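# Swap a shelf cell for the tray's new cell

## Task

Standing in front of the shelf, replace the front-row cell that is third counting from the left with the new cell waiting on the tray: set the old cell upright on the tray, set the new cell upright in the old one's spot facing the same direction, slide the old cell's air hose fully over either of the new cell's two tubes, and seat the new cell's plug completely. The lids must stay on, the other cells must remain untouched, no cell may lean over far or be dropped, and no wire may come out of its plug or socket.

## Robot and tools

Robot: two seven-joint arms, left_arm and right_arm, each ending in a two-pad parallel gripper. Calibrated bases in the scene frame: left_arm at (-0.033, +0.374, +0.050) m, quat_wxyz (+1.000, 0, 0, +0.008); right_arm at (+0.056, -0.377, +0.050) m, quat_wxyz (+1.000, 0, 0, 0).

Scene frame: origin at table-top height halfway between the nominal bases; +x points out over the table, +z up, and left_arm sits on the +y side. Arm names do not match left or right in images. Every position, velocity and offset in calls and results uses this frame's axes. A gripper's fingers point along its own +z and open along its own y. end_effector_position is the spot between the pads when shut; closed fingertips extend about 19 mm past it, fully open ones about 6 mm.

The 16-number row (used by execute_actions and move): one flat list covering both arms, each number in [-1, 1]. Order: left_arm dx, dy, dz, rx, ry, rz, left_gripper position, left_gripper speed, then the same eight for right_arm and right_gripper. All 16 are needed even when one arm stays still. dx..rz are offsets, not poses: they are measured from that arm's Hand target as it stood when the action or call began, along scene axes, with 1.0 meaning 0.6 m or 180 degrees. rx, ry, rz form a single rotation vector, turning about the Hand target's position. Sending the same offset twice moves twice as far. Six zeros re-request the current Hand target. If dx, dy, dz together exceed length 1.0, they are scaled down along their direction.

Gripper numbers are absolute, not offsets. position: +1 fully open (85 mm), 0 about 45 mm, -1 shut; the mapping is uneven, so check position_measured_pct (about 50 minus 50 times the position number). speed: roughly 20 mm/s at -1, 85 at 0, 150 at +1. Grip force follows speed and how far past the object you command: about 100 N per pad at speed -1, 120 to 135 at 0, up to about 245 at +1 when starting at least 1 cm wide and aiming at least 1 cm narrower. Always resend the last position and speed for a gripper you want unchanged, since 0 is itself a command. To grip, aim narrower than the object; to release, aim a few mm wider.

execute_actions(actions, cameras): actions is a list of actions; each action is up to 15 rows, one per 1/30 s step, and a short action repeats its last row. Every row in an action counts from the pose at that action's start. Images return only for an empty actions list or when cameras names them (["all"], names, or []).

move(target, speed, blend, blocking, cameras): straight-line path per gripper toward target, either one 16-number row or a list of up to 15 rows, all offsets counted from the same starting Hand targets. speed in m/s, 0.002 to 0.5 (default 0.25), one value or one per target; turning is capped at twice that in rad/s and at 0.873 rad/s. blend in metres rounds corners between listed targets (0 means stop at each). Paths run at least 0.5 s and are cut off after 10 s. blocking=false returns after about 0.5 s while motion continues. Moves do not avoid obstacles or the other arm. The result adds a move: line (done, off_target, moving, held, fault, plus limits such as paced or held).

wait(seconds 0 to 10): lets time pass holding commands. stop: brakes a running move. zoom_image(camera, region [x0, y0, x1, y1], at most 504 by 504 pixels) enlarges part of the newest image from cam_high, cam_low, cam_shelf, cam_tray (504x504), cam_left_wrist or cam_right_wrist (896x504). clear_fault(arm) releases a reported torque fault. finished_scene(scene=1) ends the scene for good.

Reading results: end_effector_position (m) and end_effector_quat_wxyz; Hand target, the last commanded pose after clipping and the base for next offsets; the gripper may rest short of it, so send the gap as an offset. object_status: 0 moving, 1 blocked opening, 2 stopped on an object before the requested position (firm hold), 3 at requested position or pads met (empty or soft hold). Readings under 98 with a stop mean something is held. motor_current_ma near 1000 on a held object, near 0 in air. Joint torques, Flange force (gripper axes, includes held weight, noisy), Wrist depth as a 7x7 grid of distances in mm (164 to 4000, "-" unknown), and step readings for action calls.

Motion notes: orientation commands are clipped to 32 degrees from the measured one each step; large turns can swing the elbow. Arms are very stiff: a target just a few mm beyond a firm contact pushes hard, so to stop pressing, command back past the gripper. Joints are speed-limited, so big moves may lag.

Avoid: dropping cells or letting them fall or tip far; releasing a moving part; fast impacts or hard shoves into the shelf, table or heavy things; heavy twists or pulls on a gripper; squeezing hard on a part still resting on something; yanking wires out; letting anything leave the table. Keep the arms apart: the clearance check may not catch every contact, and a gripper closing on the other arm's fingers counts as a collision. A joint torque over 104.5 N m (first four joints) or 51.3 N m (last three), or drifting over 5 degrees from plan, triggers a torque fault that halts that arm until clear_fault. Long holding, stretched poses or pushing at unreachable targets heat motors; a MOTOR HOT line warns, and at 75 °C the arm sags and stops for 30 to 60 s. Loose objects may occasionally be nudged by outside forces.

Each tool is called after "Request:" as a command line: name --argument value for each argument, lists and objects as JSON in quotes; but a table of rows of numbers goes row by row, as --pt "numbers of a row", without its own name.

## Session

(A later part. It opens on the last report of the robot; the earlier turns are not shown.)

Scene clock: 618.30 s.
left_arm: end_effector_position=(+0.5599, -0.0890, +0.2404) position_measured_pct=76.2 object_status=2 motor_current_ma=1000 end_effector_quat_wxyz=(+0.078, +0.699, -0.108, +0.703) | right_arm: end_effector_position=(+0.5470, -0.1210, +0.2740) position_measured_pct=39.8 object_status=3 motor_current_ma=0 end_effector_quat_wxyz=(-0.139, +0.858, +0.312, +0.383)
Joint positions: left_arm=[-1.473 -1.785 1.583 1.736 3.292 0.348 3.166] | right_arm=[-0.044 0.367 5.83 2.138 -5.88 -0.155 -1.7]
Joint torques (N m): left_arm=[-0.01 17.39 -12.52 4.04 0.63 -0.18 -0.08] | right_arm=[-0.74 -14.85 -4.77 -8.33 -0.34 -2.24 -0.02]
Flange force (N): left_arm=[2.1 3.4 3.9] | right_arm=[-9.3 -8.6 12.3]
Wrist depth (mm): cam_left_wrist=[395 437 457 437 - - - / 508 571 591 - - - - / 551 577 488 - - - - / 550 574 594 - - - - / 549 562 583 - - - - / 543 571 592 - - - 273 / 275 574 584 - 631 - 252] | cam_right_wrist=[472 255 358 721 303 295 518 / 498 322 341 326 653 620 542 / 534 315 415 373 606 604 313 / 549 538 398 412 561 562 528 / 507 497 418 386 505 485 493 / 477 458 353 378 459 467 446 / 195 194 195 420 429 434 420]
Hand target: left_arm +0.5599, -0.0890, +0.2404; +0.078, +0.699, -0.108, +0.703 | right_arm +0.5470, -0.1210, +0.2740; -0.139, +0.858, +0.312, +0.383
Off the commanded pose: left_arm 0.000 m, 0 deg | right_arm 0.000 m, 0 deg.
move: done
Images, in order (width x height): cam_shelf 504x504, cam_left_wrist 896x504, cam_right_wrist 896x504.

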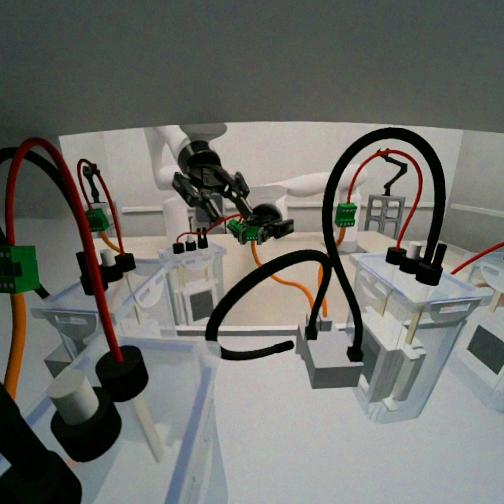

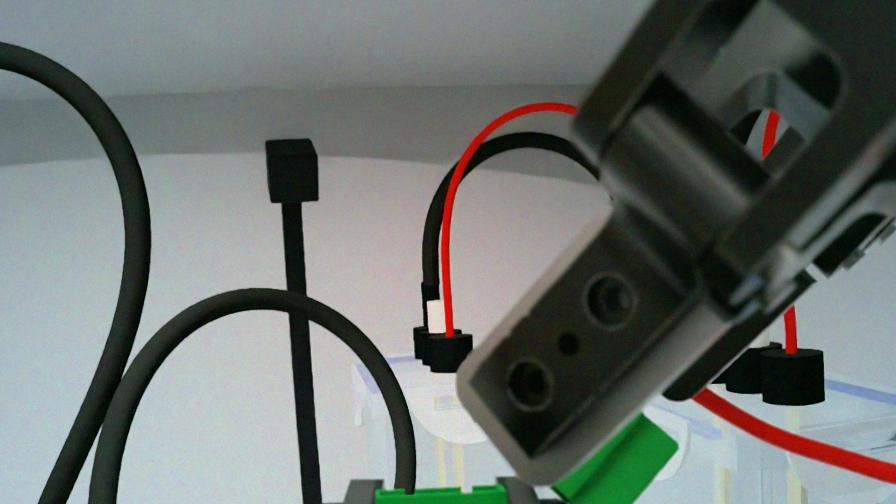

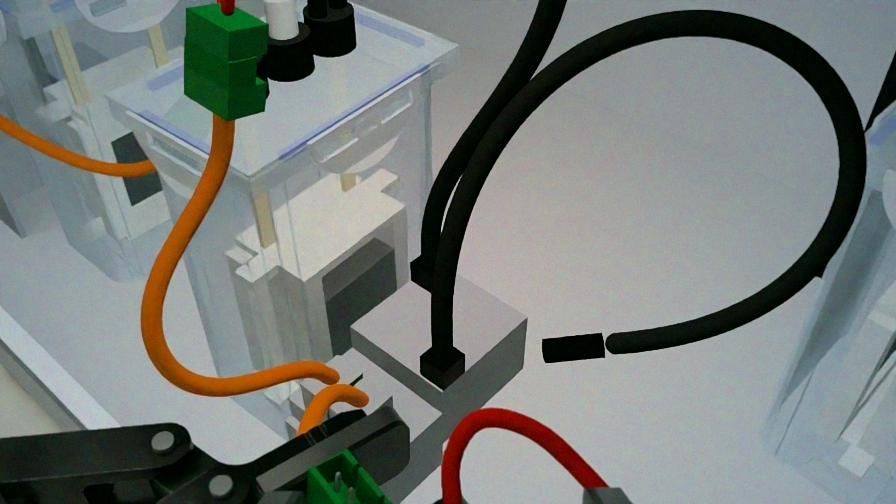

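Request:
move --pt "0 0 0 0 0 0 -0.75 -1 0 0 0 0 0 0 0.9 -0.5" --pt "0 0 0 0 0 0 -0.75 -1 0.003 0.004 -0.0045 0 0 0 0.9 -0.5" --speed 0.03 --cameras '["cam_left_wrist","cam_right_wrist","cam_shelf"]'

Request:
zoom_image --camera "cam_left_wrist" --region '[440, 254, 690, 504]'

Request:
zoom_image --camera "cam_shelf" --region '[200, 175, 290, 245]'

Request:
zoom_image --camera "cam_right_wrist" --region '[300, 304, 700, 504]'

Scene clock: 622.43 s.
left_arm: end_effector_position=(+0.5599, -0.0890, +0.2404) position_measured_pct=76.2 object_status=2 motor_current_ma=1000 end_effector_quat_wxyz=(+0.078, +0.699, -0.108, +0.703) | right_arm: end_effector_position=(+0.5488, -0.1186, +0.2713) position_measured_pct=5.2 object_status=3 motor_current_ma=0 end_effector_quat_wxyz=(-0.139, +0.858, +0.312, +0.383)
Joint positions: left_arm=[-1.473 -1.785 1.583 1.736 3.292 0.348 3.166] | right_arm=[-0.066 0.375 5.85 2.135 -5.89 -0.163 -1.693]
Joint torques (N m): left_arm=[0.01 17.43 -12.48 4.06 0.65 -0.16 -0.08] | right_arm=[-0.74 -15 -4.75 -8.35 -0.35 -2.21 0.01]
Flange force (N): left_arm=[2.1 3.5 4.1] | right_arm=[-9.3 -8.5 11.3]
Wrist depth (mm): cam_left_wrist=[394 436 423 - - - - / 512 571 - 619 - - - / 553 575 - - - - - / 550 576 - - - - - / 548 564 516 - - - - / 544 574 - - - - 256 / 275 576 - - 635 - 254] | cam_right_wrist=[469 251 354 387 300 290 513 / 495 319 335 325 649 618 540 / 531 311 413 412 599 602 581 / 548 534 403 420 559 559 505 / 503 493 414 383 501 502 491 / 473 458 349 373 456 463 447 / 189 192 192 423 431 433 418]
Hand target: left_arm +0.5599, -0.0890, +0.2404; +0.078, +0.699, -0.108, +0.703 | right_arm +0.5488, -0.1186, +0.2713; -0.139, +0.858, +0.312, +0.383
Off the commanded pose: left_arm 0.000 m, 0 deg | right_arm 0.000 m, 0 deg.
move: done
Images, in order (width x height): cam_shelf 504x504, cam_left_wrist 896x504, cam_right_wrist 896x504.

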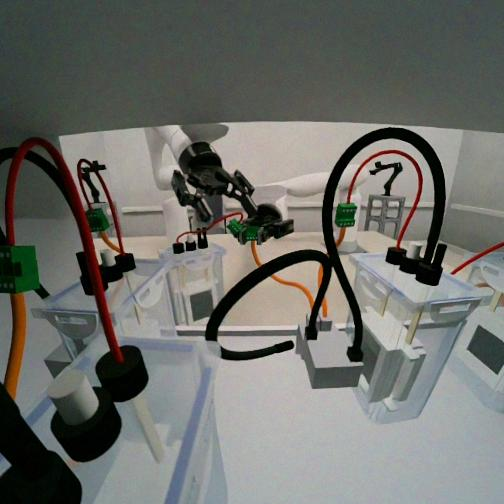

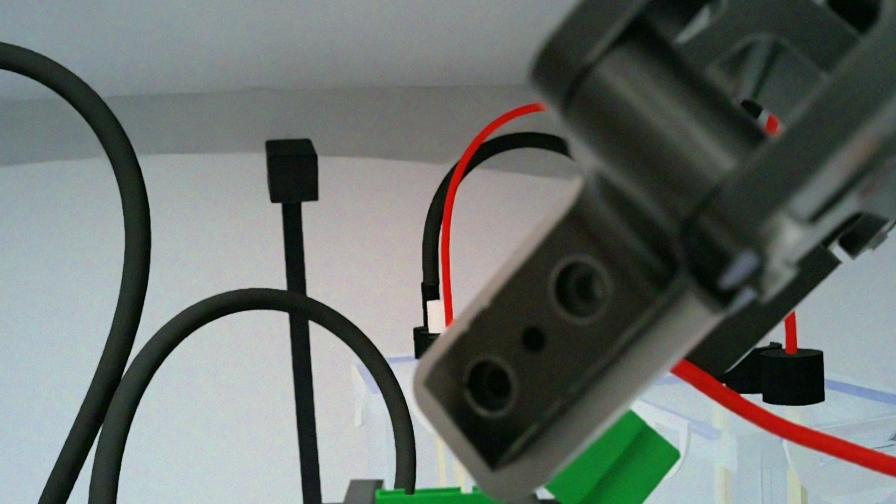

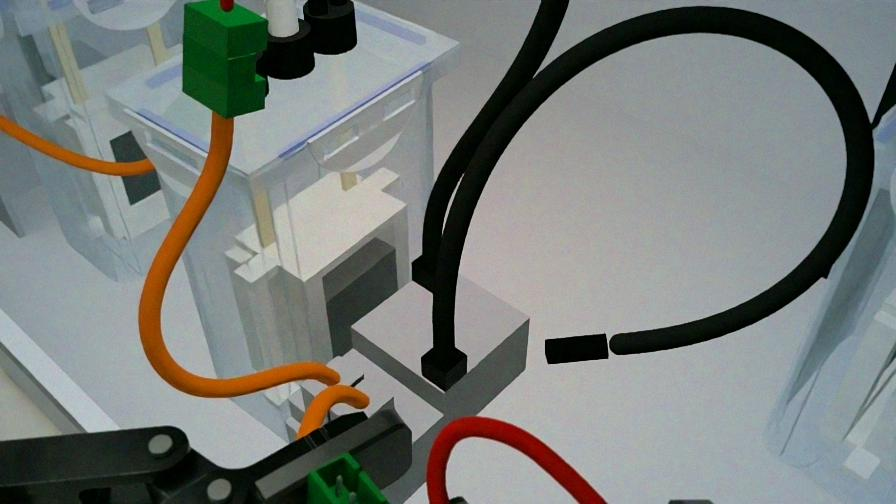

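Scaled by 2.016 from the camera's 896x504 image, which has a finer 1280x720 frame.

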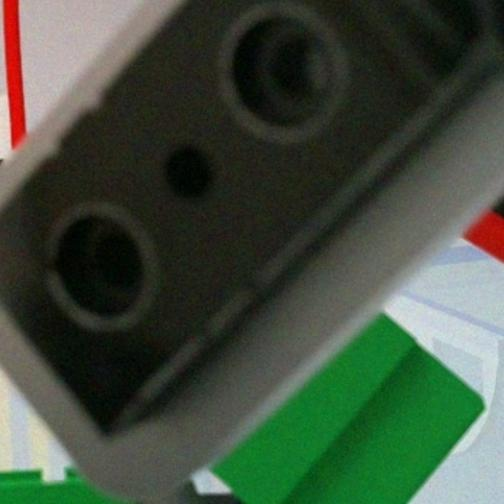

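Scaled by 5.600 from the camera's 504x504 image, which has a finer 720x720 frame.

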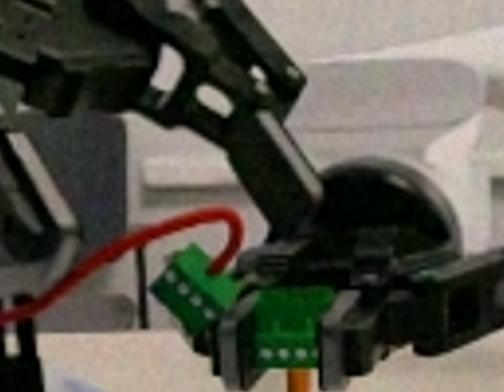

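Scaled by 1.260 from the camera's 896x504 image, which has a finer 1280x720 frame.

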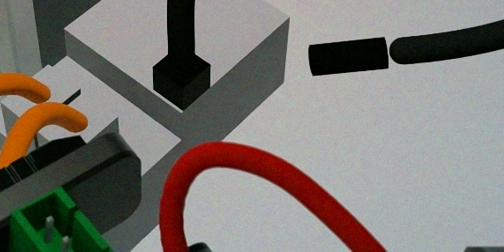

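Request:
move --target '[0,0,0,0,0,0,-0.75,-1,0,0,0,0,0,0,-0.3,-0.7]' --speed 0.03 --cameras '["cam_left_wrist","cam_right_wrist","cam_shelf"]'

Request:
zoom_image --camera "cam_left_wrist" --region '[440, 254, 690, 504]'

Request:
zoom_image --camera "cam_shelf" --region '[200, 175, 290, 245]'

Request:
zoom_image --camera "cam_right_wrist" --region '[300, 304, 700, 504]'

Scene clock: 624.63 s.
left_arm: end_effector_position=(+0.5599, -0.0890, +0.2404) position_measured_pct=76.2 object_status=2 motor_current_ma=1000 end_effector_quat_wxyz=(+0.078, +0.699, -0.108, +0.703) | right_arm: end_effector_position=(+0.5488, -0.1186, +0.2713) position_measured_pct=64.9 object_status=0 motor_current_ma=0 end_effector_quat_wxyz=(-0.139, +0.858, +0.312, +0.383)
Joint positions: left_arm=[-1.473 -1.785 1.583 1.736 3.292 0.348 3.166] | right_arm=[-0.066 0.375 5.851 2.135 -5.89 -0.163 -1.693]
Joint torques (N m): left_arm=[-0.02 17.33 -12.42 4.05 0.63 -0.18 -0.1] | right_arm=[-0.85 -15.07 -4.91 -8.43 -0.34 -2.32 -0.01]
Flange force (N): left_arm=[2.3 3.5 4.0] | right_arm=[-9.5 -8.5 11.5]
Wrist depth (mm): cam_left_wrist=[395 435 455 439 - - - / 508 571 594 607 - - - / 553 576 586 - - - - / 550 574 599 - - - - / 548 564 585 - - - - / 544 574 588 - - - 270 / 275 574 584 - - - 253] | cam_right_wrist=[468 252 354 387 301 290 515 / 494 321 334 323 648 616 541 / 531 311 413 412 599 603 581 / 547 533 394 421 556 558 507 / 503 492 413 384 500 503 488 / 474 454 350 374 455 463 447 / 189 193 192 432 433 432 417]
Hand target: left_arm +0.5599, -0.0890, +0.2404; +0.078, +0.699, -0.108, +0.703 | right_arm +0.5488, -0.1186, +0.2713; -0.139, +0.858, +0.312, +0.383
Off the commanded pose: left_arm 0.000 m, 0 deg | right_arm 0.000 m, 0 deg.
move: done
Images, in order (width x height): cam_shelf 504x504, cam_left_wrist 896x504, cam_right_wrist 896x504.

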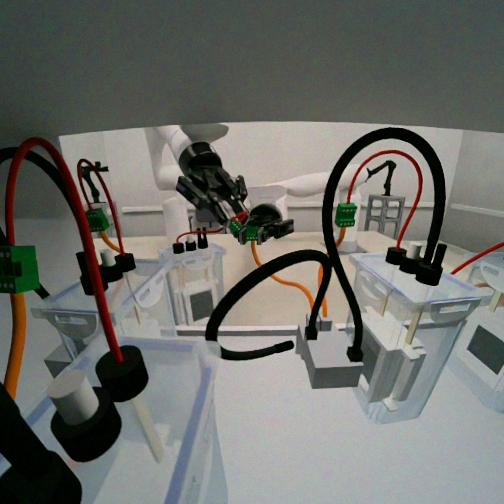

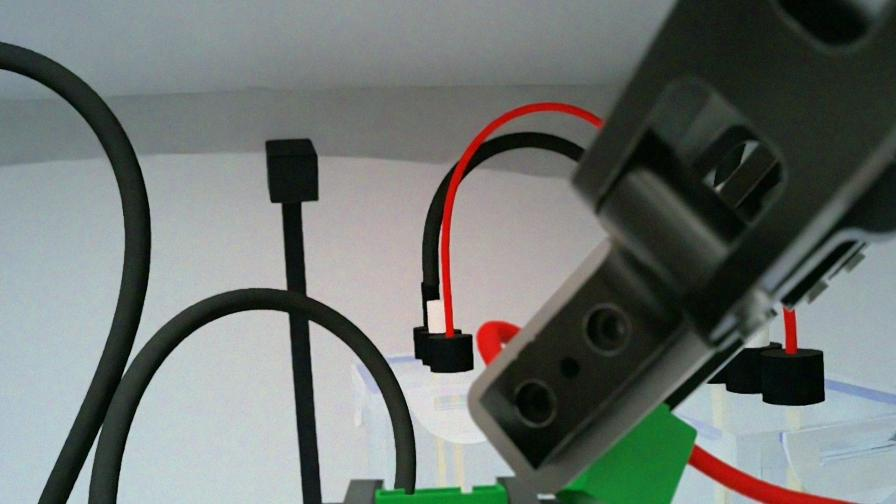

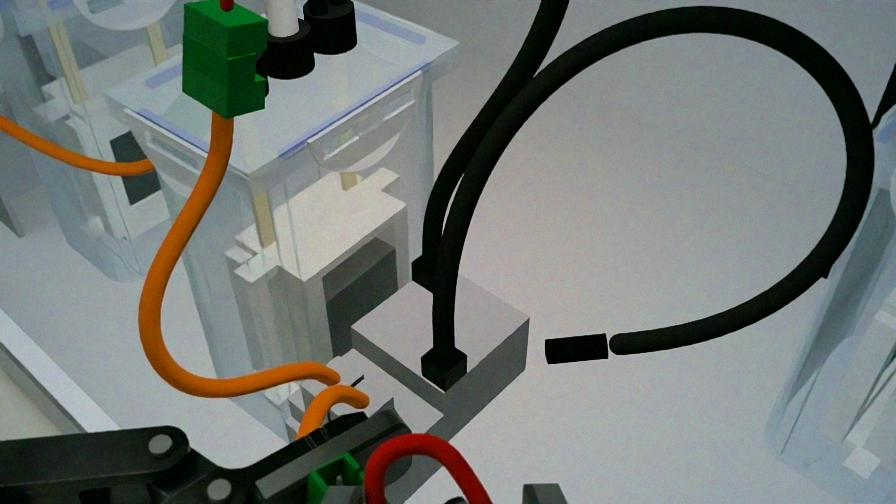

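Scaled by 2.016 from the camera's 896x504 image, which has a finer 1280x720 frame.

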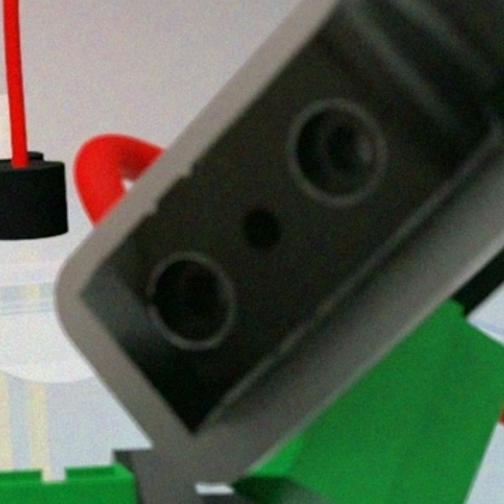

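Scaled by 5.600 from the camera's 504x504 image, which has a finer 720x720 frame.

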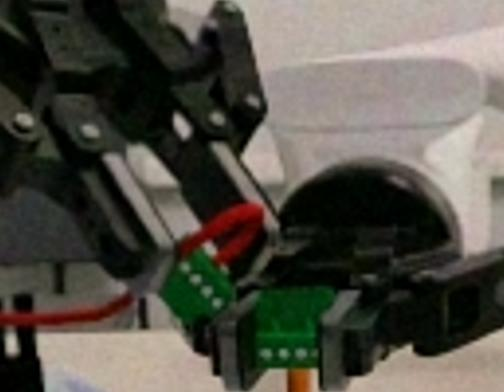

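Scaled by 1.260 from the camera's 896x504 image, which has a finer 1280x720 frame.

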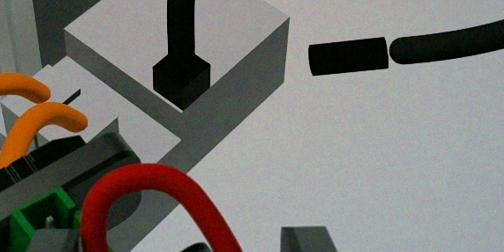

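Request:
move --target '[0,0,0,0,0,0,-0.75,-1,0,0,0,0,0,0,-0.67,-1]' --speed 0.03 --cameras '["cam_left_wrist","cam_right_wrist","cam_shelf"]'

Request:
zoom_image --camera "cam_left_wrist" --region '[440, 254, 690, 504]'

Request:
zoom_image --camera "cam_shelf" --region '[200, 175, 290, 245]'

Request:
zoom_image --camera "cam_right_wrist" --region '[300, 304, 600, 504]'

Scene clock: 626.53 s.
left_arm: end_effector_position=(+0.5599, -0.0890, +0.2403) position_measured_pct=76.2 object_status=2 motor_current_ma=1000 end_effector_quat_wxyz=(+0.078, +0.699, -0.108, +0.703) | right_arm: end_effector_position=(+0.5489, -0.1186, +0.2713) position_measured_pct=83.1 object_status=0 motor_current_ma=510 end_effector_quat_wxyz=(-0.139, +0.858, +0.312, +0.383)
Joint positions: left_arm=[-1.473 -1.785 1.583 1.736 3.292 0.348 3.166] | right_arm=[-0.066 0.375 5.851 2.135 -5.89 -0.163 -1.693]
Joint torques (N m): left_arm=[4.79 24.02 -22.01 -0.45 2.35 2.44 0.19] | right_arm=[-7.65 -8.26 -10.22 -3.55 0.13 -1.01 -0.16]
Flange force (N): left_arm=[-11.3 -5.6 -2.1] | right_arm=[-2.6 4.1 -2.4]
Wrist depth (mm): cam_left_wrist=[395 444 462 454 - - - / 545 572 593 608 - - - / 551 576 585 609 - - - / 553 566 592 606 - - - / 553 563 518 607 - - - / 543 574 587 - - - 268 / 542 573 588 - - - 253] | cam_right_wrist=[430 252 357 718 300 292 514 / 485 320 336 333 652 616 546 / 521 328 413 367 604 603 311 / 549 539 394 420 560 563 505 / 503 493 413 386 503 501 491 / 467 448 346 376 457 466 444 / 192 193 194 426 433 425 418]
Hand target: left_arm +0.5599, -0.0890, +0.2404; +0.078, +0.699, -0.108, +0.703 | right_arm +0.5488, -0.1186, +0.2713; -0.139, +0.858, +0.312, +0.383
Off the commanded pose: left_arm 0.000 m, 0 deg | right_arm 0.000 m, 0 deg.
move: done
Images, in order (width x height): cam_shelf 504x504, cam_left_wrist 896x504, cam_right_wrist 896x504.

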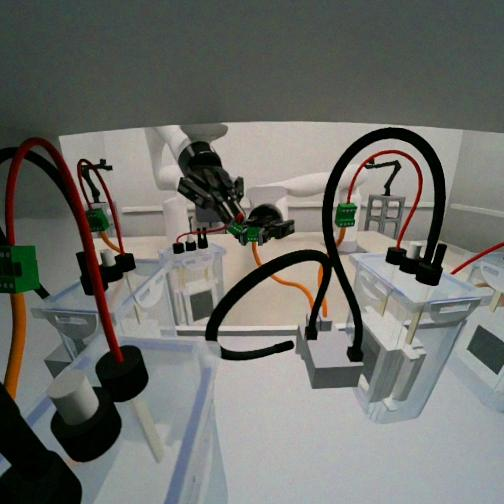

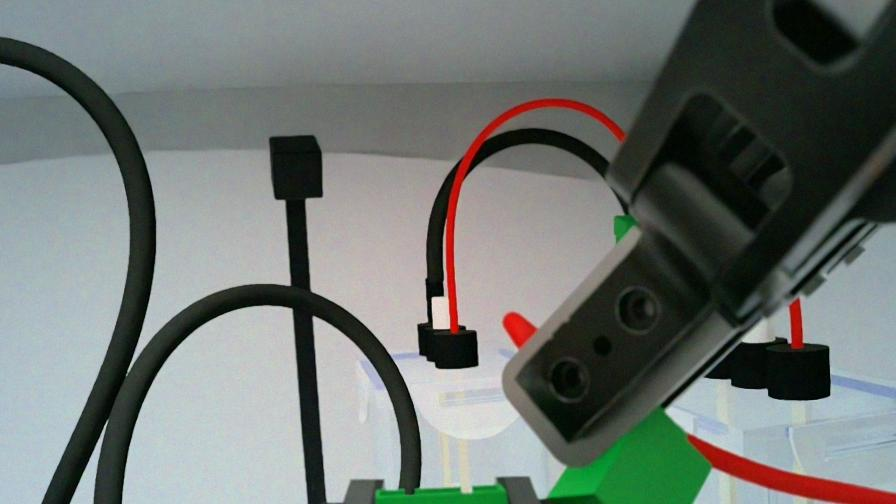

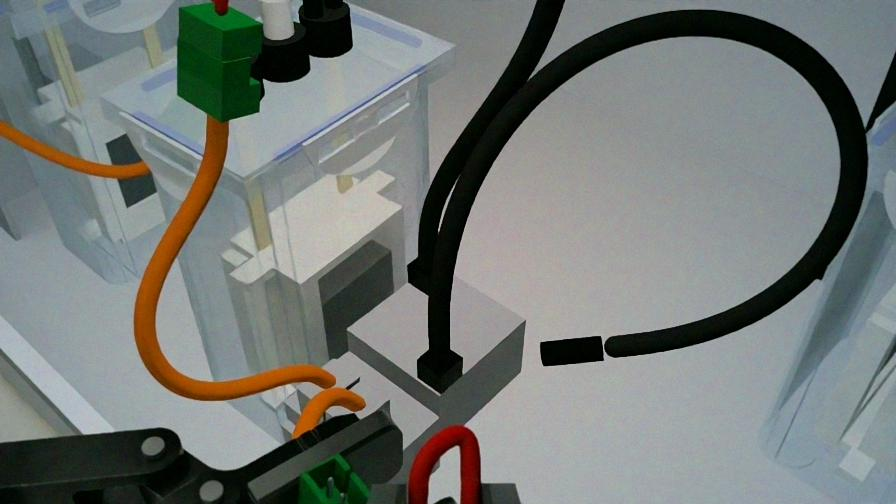

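Scaled by 2.016 from the camera's 896x504 image, which has a finer 1280x720 frame.

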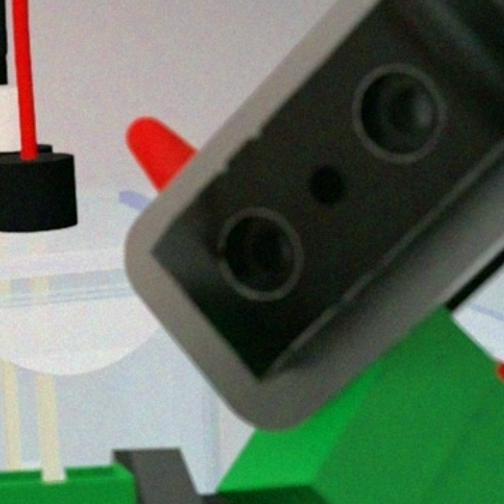

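Scaled by 5.600 from the camera's 504x504 image, which has a finer 720x720 frame.

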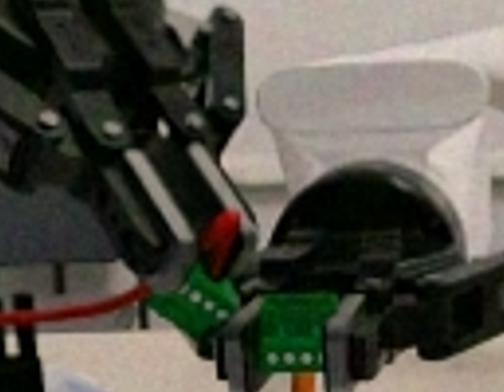

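Scaled by 1.680 from the camera's 896x504 image, which has a finer 1280x720 frame.

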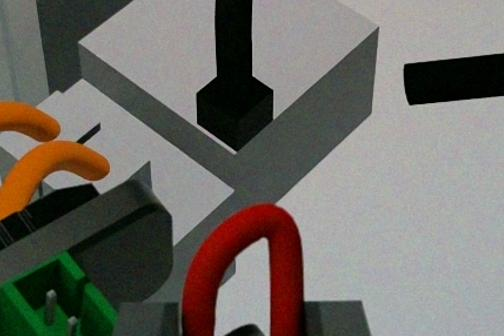

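Request:
move --target '[0,0,0,0,0,0,-0.75,-1,-0.004,-0.008,0.025,0,0,0,-0.67,-1]' --speed 0.03 --cameras '["cam_left_wrist","cam_right_wrist","cam_shelf"]'

Request:
zoom_image --camera "cam_left_wrist" --region '[440, 254, 690, 504]'

Request:
zoom_image --camera "cam_shelf" --region '[200, 175, 290, 245]'

Scene clock: 627.83 s.
left_arm: end_effector_position=(+0.5599, -0.0891, +0.2404) position_measured_pct=76.2 object_status=2 motor_current_ma=1000 end_effector_quat_wxyz=(+0.078, +0.699, -0.108, +0.703) | right_arm: end_effector_position=(+0.5464, -0.1234, +0.2864) position_measured_pct=83.1 object_status=3 motor_current_ma=500 end_effector_quat_wxyz=(-0.139, +0.858, +0.312, +0.383)
Joint positions: left_arm=[-1.473 -1.785 1.583 1.736 3.292 0.348 3.166] | right_arm=[0.026 0.347 5.753 2.123 -5.851 -0.108 -1.725]
Joint torques (N m): left_arm=[-0.02 17.37 -12.44 4.09 0.64 -0.16 -0.08] | right_arm=[-1.2 -14.72 -5.49 -9.38 -0.32 -2.66 0.01]
Flange force (N): left_arm=[2.2 3.6 4.1] | right_arm=no reading
Wrist depth (mm): cam_left_wrist=[394 436 455 443 - - - / 520 571 591 603 - - - / 554 575 495 606 - - - / 550 577 595 610 - - - / 547 566 585 - - - 443 / 543 574 584 379 - - 282 / 275 576 586 467 - - -] | cam_right_wrist=[433 444 365 753 659 302 - / 516 275 361 374 663 626 343 / 536 334 349 370 624 624 325 / 571 554 414 437 580 581 518 / 522 513 420 403 521 520 500 / 493 464 374 388 472 482 444 / 206 208 211 440 448 441 434]
Hand target: left_arm +0.5599, -0.0890, +0.2404; +0.078, +0.699, -0.108, +0.703 | right_arm +0.5464, -0.1234, +0.2863; -0.139, +0.858, +0.312, +0.383
Off the commanded pose: left_arm 0.000 m, 0 deg | right_arm 0.000 m, 0 deg.
move: done
Images, in order (width x height): cam_shelf 504x504, cam_left_wrist 896x504, cam_right_wrist 896x504.

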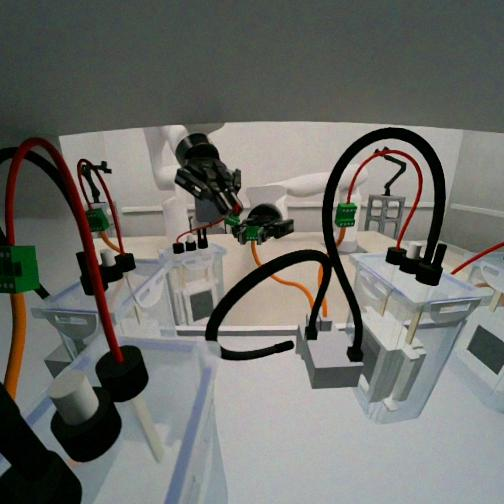

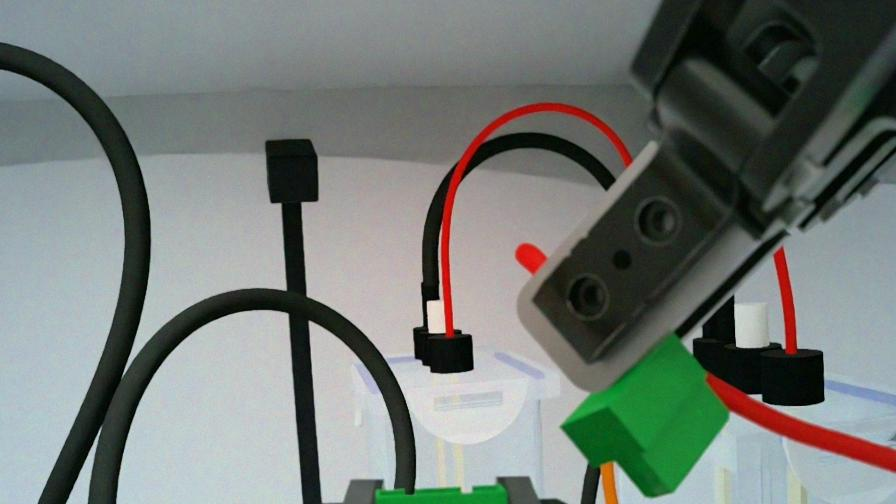

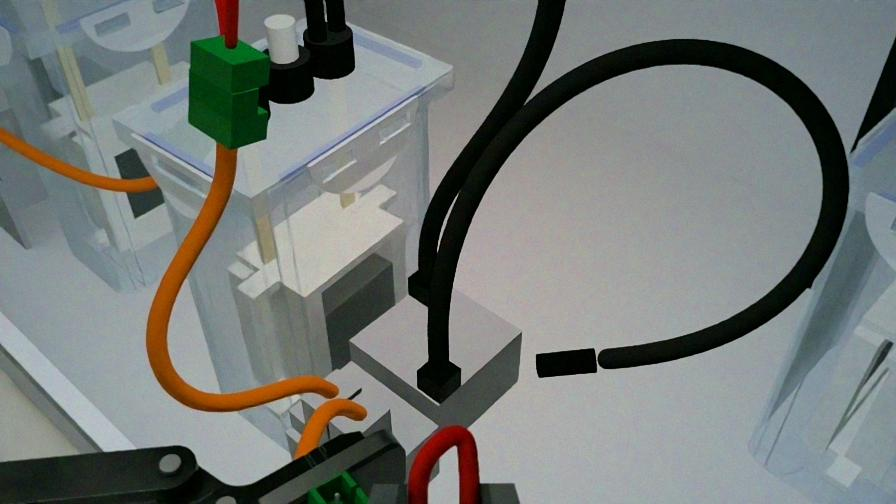

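Scaled by 2.016 from the camera's 896x504 image, which has a finer 1280x720 frame.

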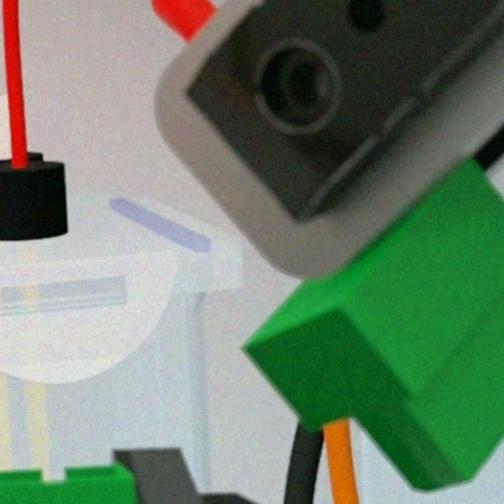

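Scaled by 5.600 from the camera's 504x504 image, which has a finer 720x720 frame.

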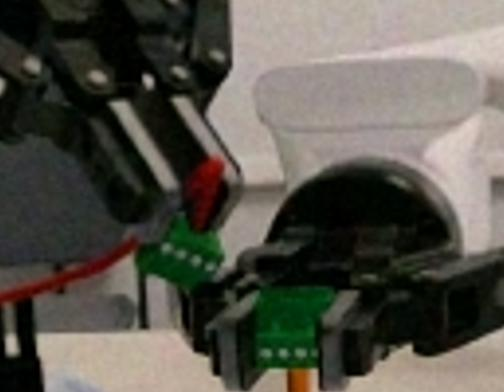

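Request:
move --target '[0.012,0.08,-0.017,0,0,0,-0.75,-1,0,0,0,0,0,0,-0.67,-1]' --speed 0.06 --cameras '["cam_left_wrist"]'

Request:
move --target '[0,0,0,0,0,0,-0.75,-1,0,0,0,0,0,0,0,-1]' --speed 0.06 --cameras '["cam_left_wrist","cam_shelf","cam_right_wrist"]'

Request:
zoom_image --camera "cam_shelf" --region '[180, 165, 290, 245]'

Scene clock: 630.00 s.
left_arm: end_effector_position=(+0.5671, -0.0411, +0.2302) position_measured_pct=76.2 object_status=2 motor_current_ma=1000 end_effector_quat_wxyz=(+0.078, +0.699, -0.108, +0.703) | right_arm: end_effector_position=(+0.5464, -0.1234, +0.2863) position_measured_pct=83.1 object_status=3 motor_current_ma=500 end_effector_quat_wxyz=(-0.139, +0.858, +0.312, +0.383)
Joint positions: left_arm=[-1.508 -1.825 1.598 1.844 3.315 0.491 3.187] | right_arm=[0.027 0.348 5.753 2.123 -5.851 -0.108 -1.726]
Joint torques (N m): left_arm=[-0.82 15.97 -11.6 5 0.92 -0.56 -0.12] | right_arm=[-1.19 -14.65 -5.46 -9.32 -0.31 -2.65 0.01]
Flange force (N): left_arm=[2.4 4.3 3.9] | right_arm=no reading
Wrist depth (mm): cam_left_wrist=[270 412 470 493 542 536 559 / 552 564 587 612 629 649 - / 546 567 524 614 638 653 - / 541 566 524 609 639 - - / 545 568 304 472 436 647 - / 546 283 589 606 389 345 - / - 275 590 608 634 658 562] | cam_right_wrist=[431 445 366 759 658 302 - / 519 274 361 373 666 630 344 / 535 335 348 370 624 626 325 / 567 552 415 437 582 582 518 / 524 512 420 403 522 520 498 / 238 236 325 387 473 480 444 / 220 228 225 433 448 441 433]
Hand target: left_arm +0.5671, -0.0410, +0.2302; +0.078, +0.699, -0.108, +0.703 | right_arm +0.5464, -0.1234, +0.2863; -0.139, +0.858, +0.312, +0.383
Off the commanded pose: left_arm 0.000 m, 0 deg | right_arm 0.000 m, 0 deg.
move: done
Images, in order (width x height): cam_left_wrist 896x504.

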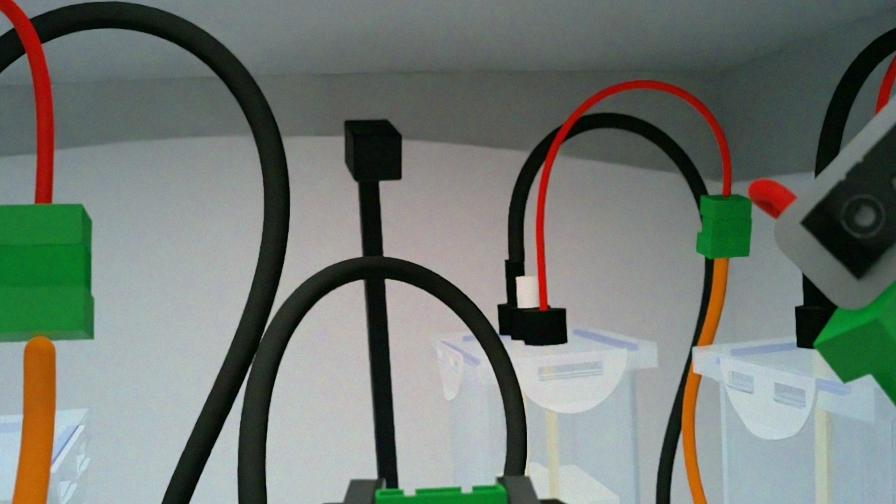

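Scene clock: 631.73 s.
left_arm: end_effector_position=(+0.5671, -0.0410, +0.2302) position_measured_pct=76.2 object_status=2 motor_current_ma=1000 end_effector_quat_wxyz=(+0.078, +0.699, -0.108, +0.703) | right_arm: end_effector_position=(+0.5464, -0.1234, +0.2863) position_measured_pct=49.8 object_status=0 motor_current_ma=0 end_effector_quat_wxyz=(-0.139, +0.858, +0.312, +0.383)
Joint positions: left_arm=[-1.508 -1.825 1.598 1.844 3.315 0.491 3.187] | right_arm=[0.027 0.348 5.753 2.123 -5.851 -0.108 -1.726]
Joint torques (N m): left_arm=[-0.81 15.98 -11.62 4.97 0.94 -0.55 -0.12] | right_arm=[-0.75 -14.35 -4.95 -8.64 -0.32 -2.22 -0.03]
Flange force (N): left_arm=[2.4 4.2 3.8] | right_arm=no reading
Wrist depth (mm): cam_left_wrist=[270 411 471 491 542 535 - / 552 563 587 608 630 649 - / 547 569 521 614 638 650 - / 541 569 522 604 636 - - / 542 569 304 471 435 643 321 / 548 283 589 608 390 342 292 / - 275 589 608 633 661 562] | cam_right_wrist=[434 444 366 755 661 301 - / 518 275 361 372 668 628 344 / 534 335 347 369 622 624 325 / 571 557 415 437 579 581 518 / 522 513 419 404 525 519 502 / 238 236 325 390 473 483 445 / 220 227 225 433 448 442 433]
Hand target: left_arm +0.5671, -0.0410, +0.2302; +0.078, +0.699, -0.108, +0.703 | right_arm +0.5464, -0.1234, +0.2863; -0.139, +0.858, +0.312, +0.383
Off the commanded pose: left_arm 0.000 m, 0 deg | right_arm 0.000 m, 0 deg.
move: done
Images, in order (width x height): cam_shelf 504x504, cam_left_wrist 896x504, cam_right_wrist 896x504.

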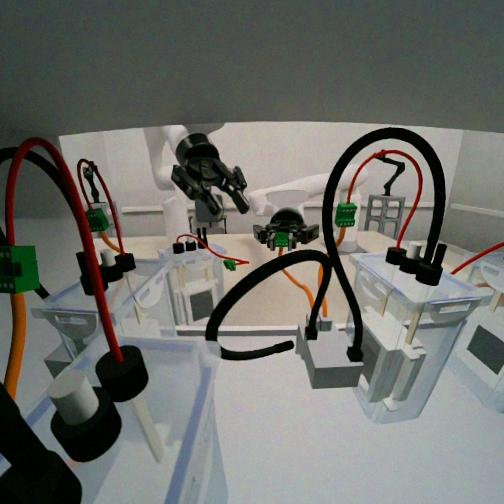

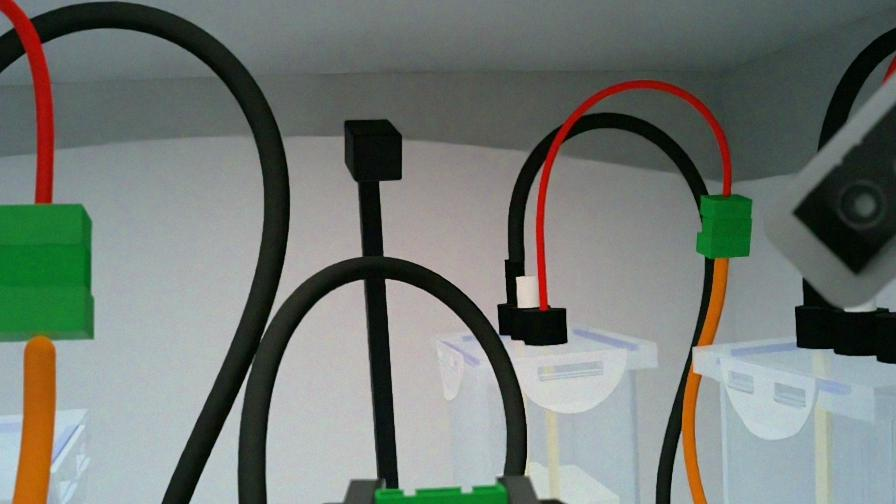

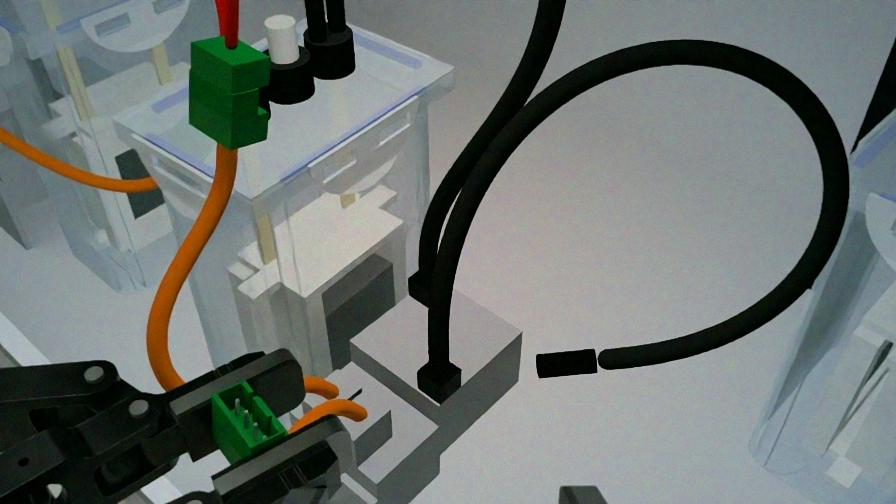

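Scaled by 4.582 from the camera's 504x504 image, which has a finer 720x720 frame.

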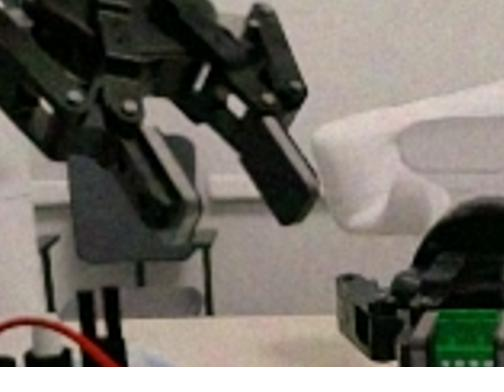

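Request:
zoom_image --camera "cam_shelf" --region '[150, 215, 300, 335]'

Request:
execute_actions --actions '[]' --cameras '["cam_low","cam_high"]'

Request:
zoom_image --camera "cam_high" --region '[290, 200, 430, 350]'

Request:
zoom_image --camera "cam_low" --region '[300, 180, 500, 330]'

Scaled by 3.360 from the camera's 504x504 image, which has a finer 720x720 frame.

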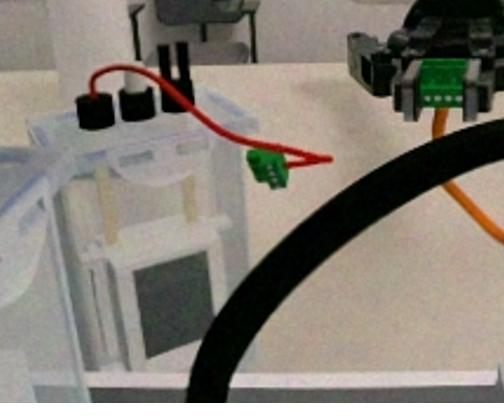

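Scene clock: 632.27 s.
left_arm: end_effector_position=(+0.5671, -0.0410, +0.2302) position_measured_pct=76.2 object_status=2 motor_current_ma=1000 end_effector_quat_wxyz=(+0.078, +0.699, -0.108, +0.703) | right_arm: end_effector_position=(+0.5464, -0.1234, +0.2863) position_measured_pct=49.8 object_status=3 motor_current_ma=0 end_effector_quat_wxyz=(-0.139, +0.858, +0.312, +0.383)
Joint positions: left_arm=[-1.508 -1.825 1.598 1.844 3.315 0.491 3.187] | right_arm=[0.027 0.348 5.753 2.123 -5.851 -0.108 -1.726]
Joint velocities: within noise
Joint torques (N m): left_arm=[-0.79 15.97 -11.65 4.93 0.94 -0.57 -0.11] | right_arm=[-0.74 -14.37 -4.99 -8.69 -0.33 -2.24 -0.01]
Flange force (N): left_arm=[2.5 4.1 3.7] | right_arm=no reading
Wrist depth (mm): cam_left_wrist=[270 410 474 492 539 534 - / 548 570 586 613 630 648 - / 548 569 523 616 634 650 - / 546 570 524 610 634 - - / 543 566 304 471 434 642 320 / 545 283 593 604 392 344 293 / - 275 586 610 633 660 562] | cam_right_wrist=[432 444 366 759 660 302 - / 519 274 362 371 668 626 345 / 536 335 349 369 623 623 327 / 567 557 415 436 579 579 517 / 523 511 418 403 523 522 502 / 237 236 325 389 473 482 445 / 220 228 224 432 449 441 434]
Hand target: left_arm +0.5671, -0.0410, +0.2302; +0.078, +0.699, -0.108, +0.703 | right_arm +0.5464, -0.1234, +0.2863; -0.139, +0.858, +0.312, +0.383
Tool commands: left_gripper/position=-0.75 left_gripper/speed=-1.0 right_gripper/position=+0.0 right_gripper/speed=-1.0
Off the commanded pose: left_arm 0.000 m, 0 deg | right_arm 0.000 m, 0 deg.
Images, in order (width x height): cam_high 504x504, cam_low 504x504.

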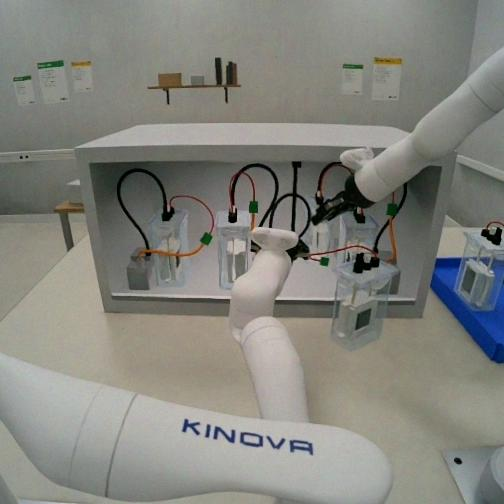

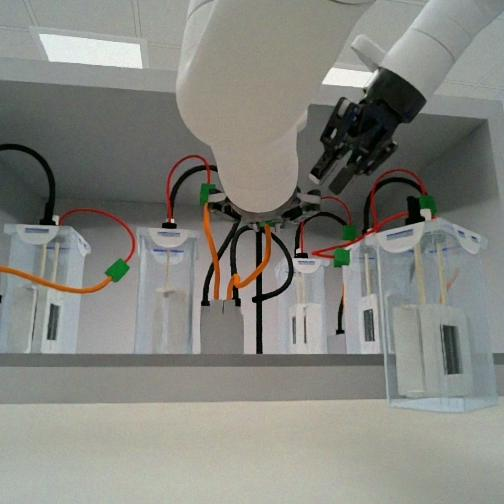

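Scaled by 3.360 from the camera's 504x504 image, which has a finer 720x720 frame.

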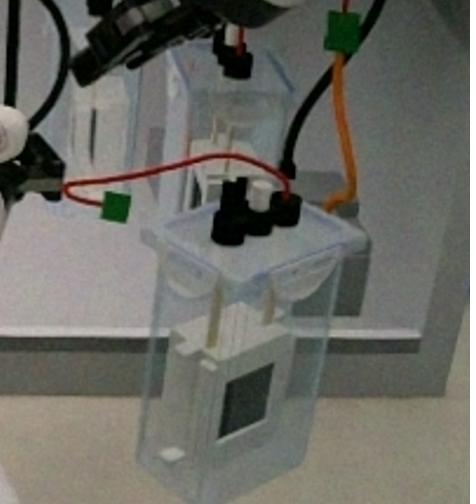

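Scaled by 2.520 from the camera's 504x504 image, which has a finer 720x720 frame.

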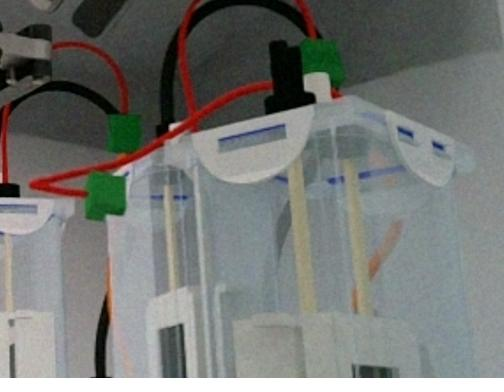

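Request:
move --pt "0 0 0 0 0 0 -0.75 -1 -0.09 -0.02 0.05 0 0 0 0.3 0" --pt "0 0 0 0 0 0 -0.75 -1 -0.1273 -0.0277 0.0728 -0.2491 0.1161 0.2607 0.3 0" --speed 0.1 --cameras '["cam_left_wrist","cam_right_wrist","cam_high"]'

Scene clock: 640.97 s.
left_arm: end_effector_position=(+0.5671, -0.0410, +0.2302) position_measured_pct=76.2 object_status=2 motor_current_ma=1000 end_effector_quat_wxyz=(+0.078, +0.699, -0.108, +0.703) | right_arm: end_effector_position=(+0.4700, -0.1400, +0.3300) position_measured_pct=35.1 object_status=3 motor_current_ma=0 end_effector_quat_wxyz=(+0.000, +0.707, +0.707, +0.001)
Joint positions: left_arm=[-1.508 -1.825 1.598 1.844 3.315 0.491 3.187] | right_arm=[0.095 0.667 5.058 1.374 -5.661 1.517 -1.085]
Joint torques (N m): left_arm=[-0.8 15.99 -11.6 4.97 0.93 -0.57 -0.13] | right_arm=[-0.77 -17.29 -8.32 -8.06 -0.32 -0.06 -0.02]
Flange force (N): left_arm=[2.4 4.1 3.8] | right_arm=[0.0 2.3 4.5]
Wrist depth (mm): cam_left_wrist=[269 411 473 491 541 536 504 / 551 565 587 614 630 649 524 / 548 569 524 611 638 652 508 / 541 572 522 607 638 647 498 / 542 569 304 471 435 642 339 / 547 283 594 608 390 343 293 / - 275 590 609 633 661 560] | cam_right_wrist=[234 180 219 239 239 243 244 / 474 475 236 240 238 242 368 / 475 475 475 247 240 436 435 / 475 476 474 476 475 435 435 / 475 476 476 477 475 437 436 / 475 477 474 477 475 438 438 / 474 475 476 288 445 436 436]
Hand target: left_arm +0.5671, -0.0410, +0.2302; +0.078, +0.699, -0.108, +0.703 | right_arm +0.4700, -0.1400, +0.3300; +0.000, +0.707, +0.707, +0.001
Off the commanded pose: left_arm 0.000 m, 0 deg | right_arm 0.000 m, 0 deg.
move: done
Images, in order (width x height): cam_high 504x504, cam_left_wrist 896x504, cam_right_wrist 896x504.

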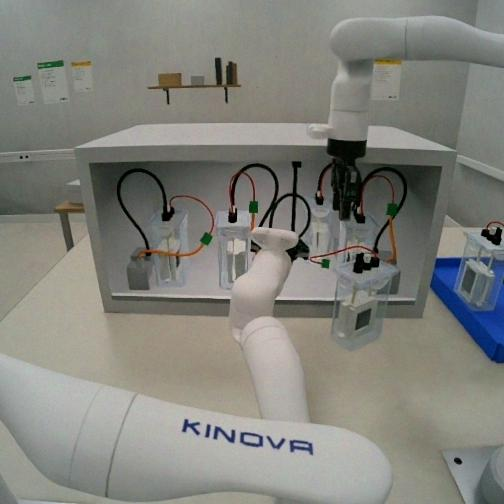

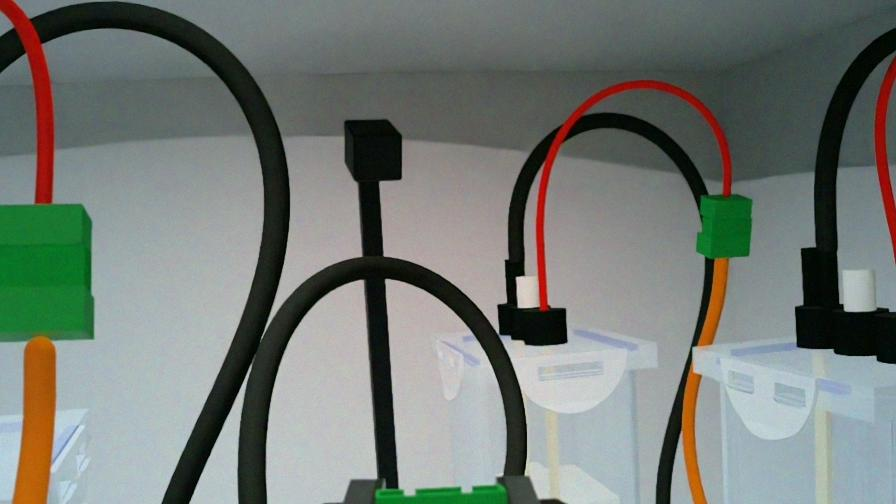

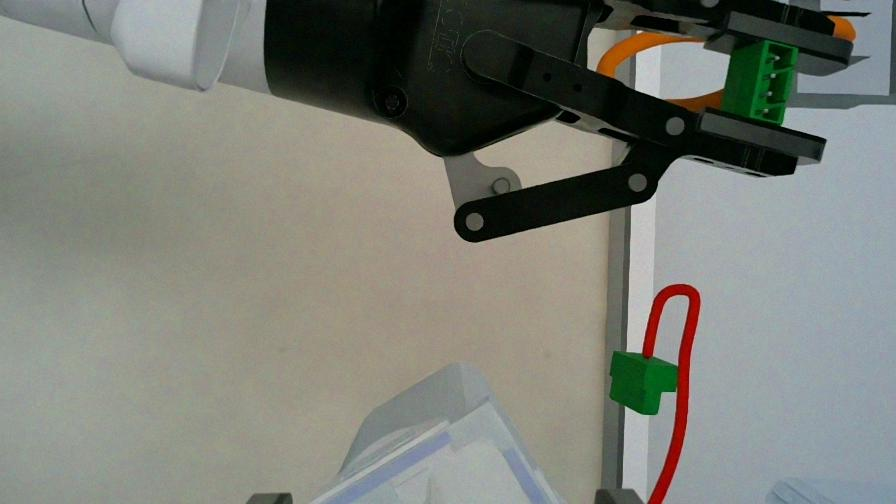

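Request:
zoom_image --camera "cam_right_wrist" --region '[580, 264, 730, 424]'

Scaled by 3.150 from the camera's 896x504 image, which has a finer 1280x720 frame.

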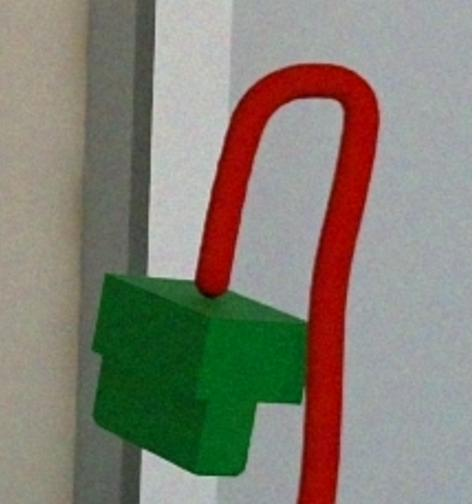

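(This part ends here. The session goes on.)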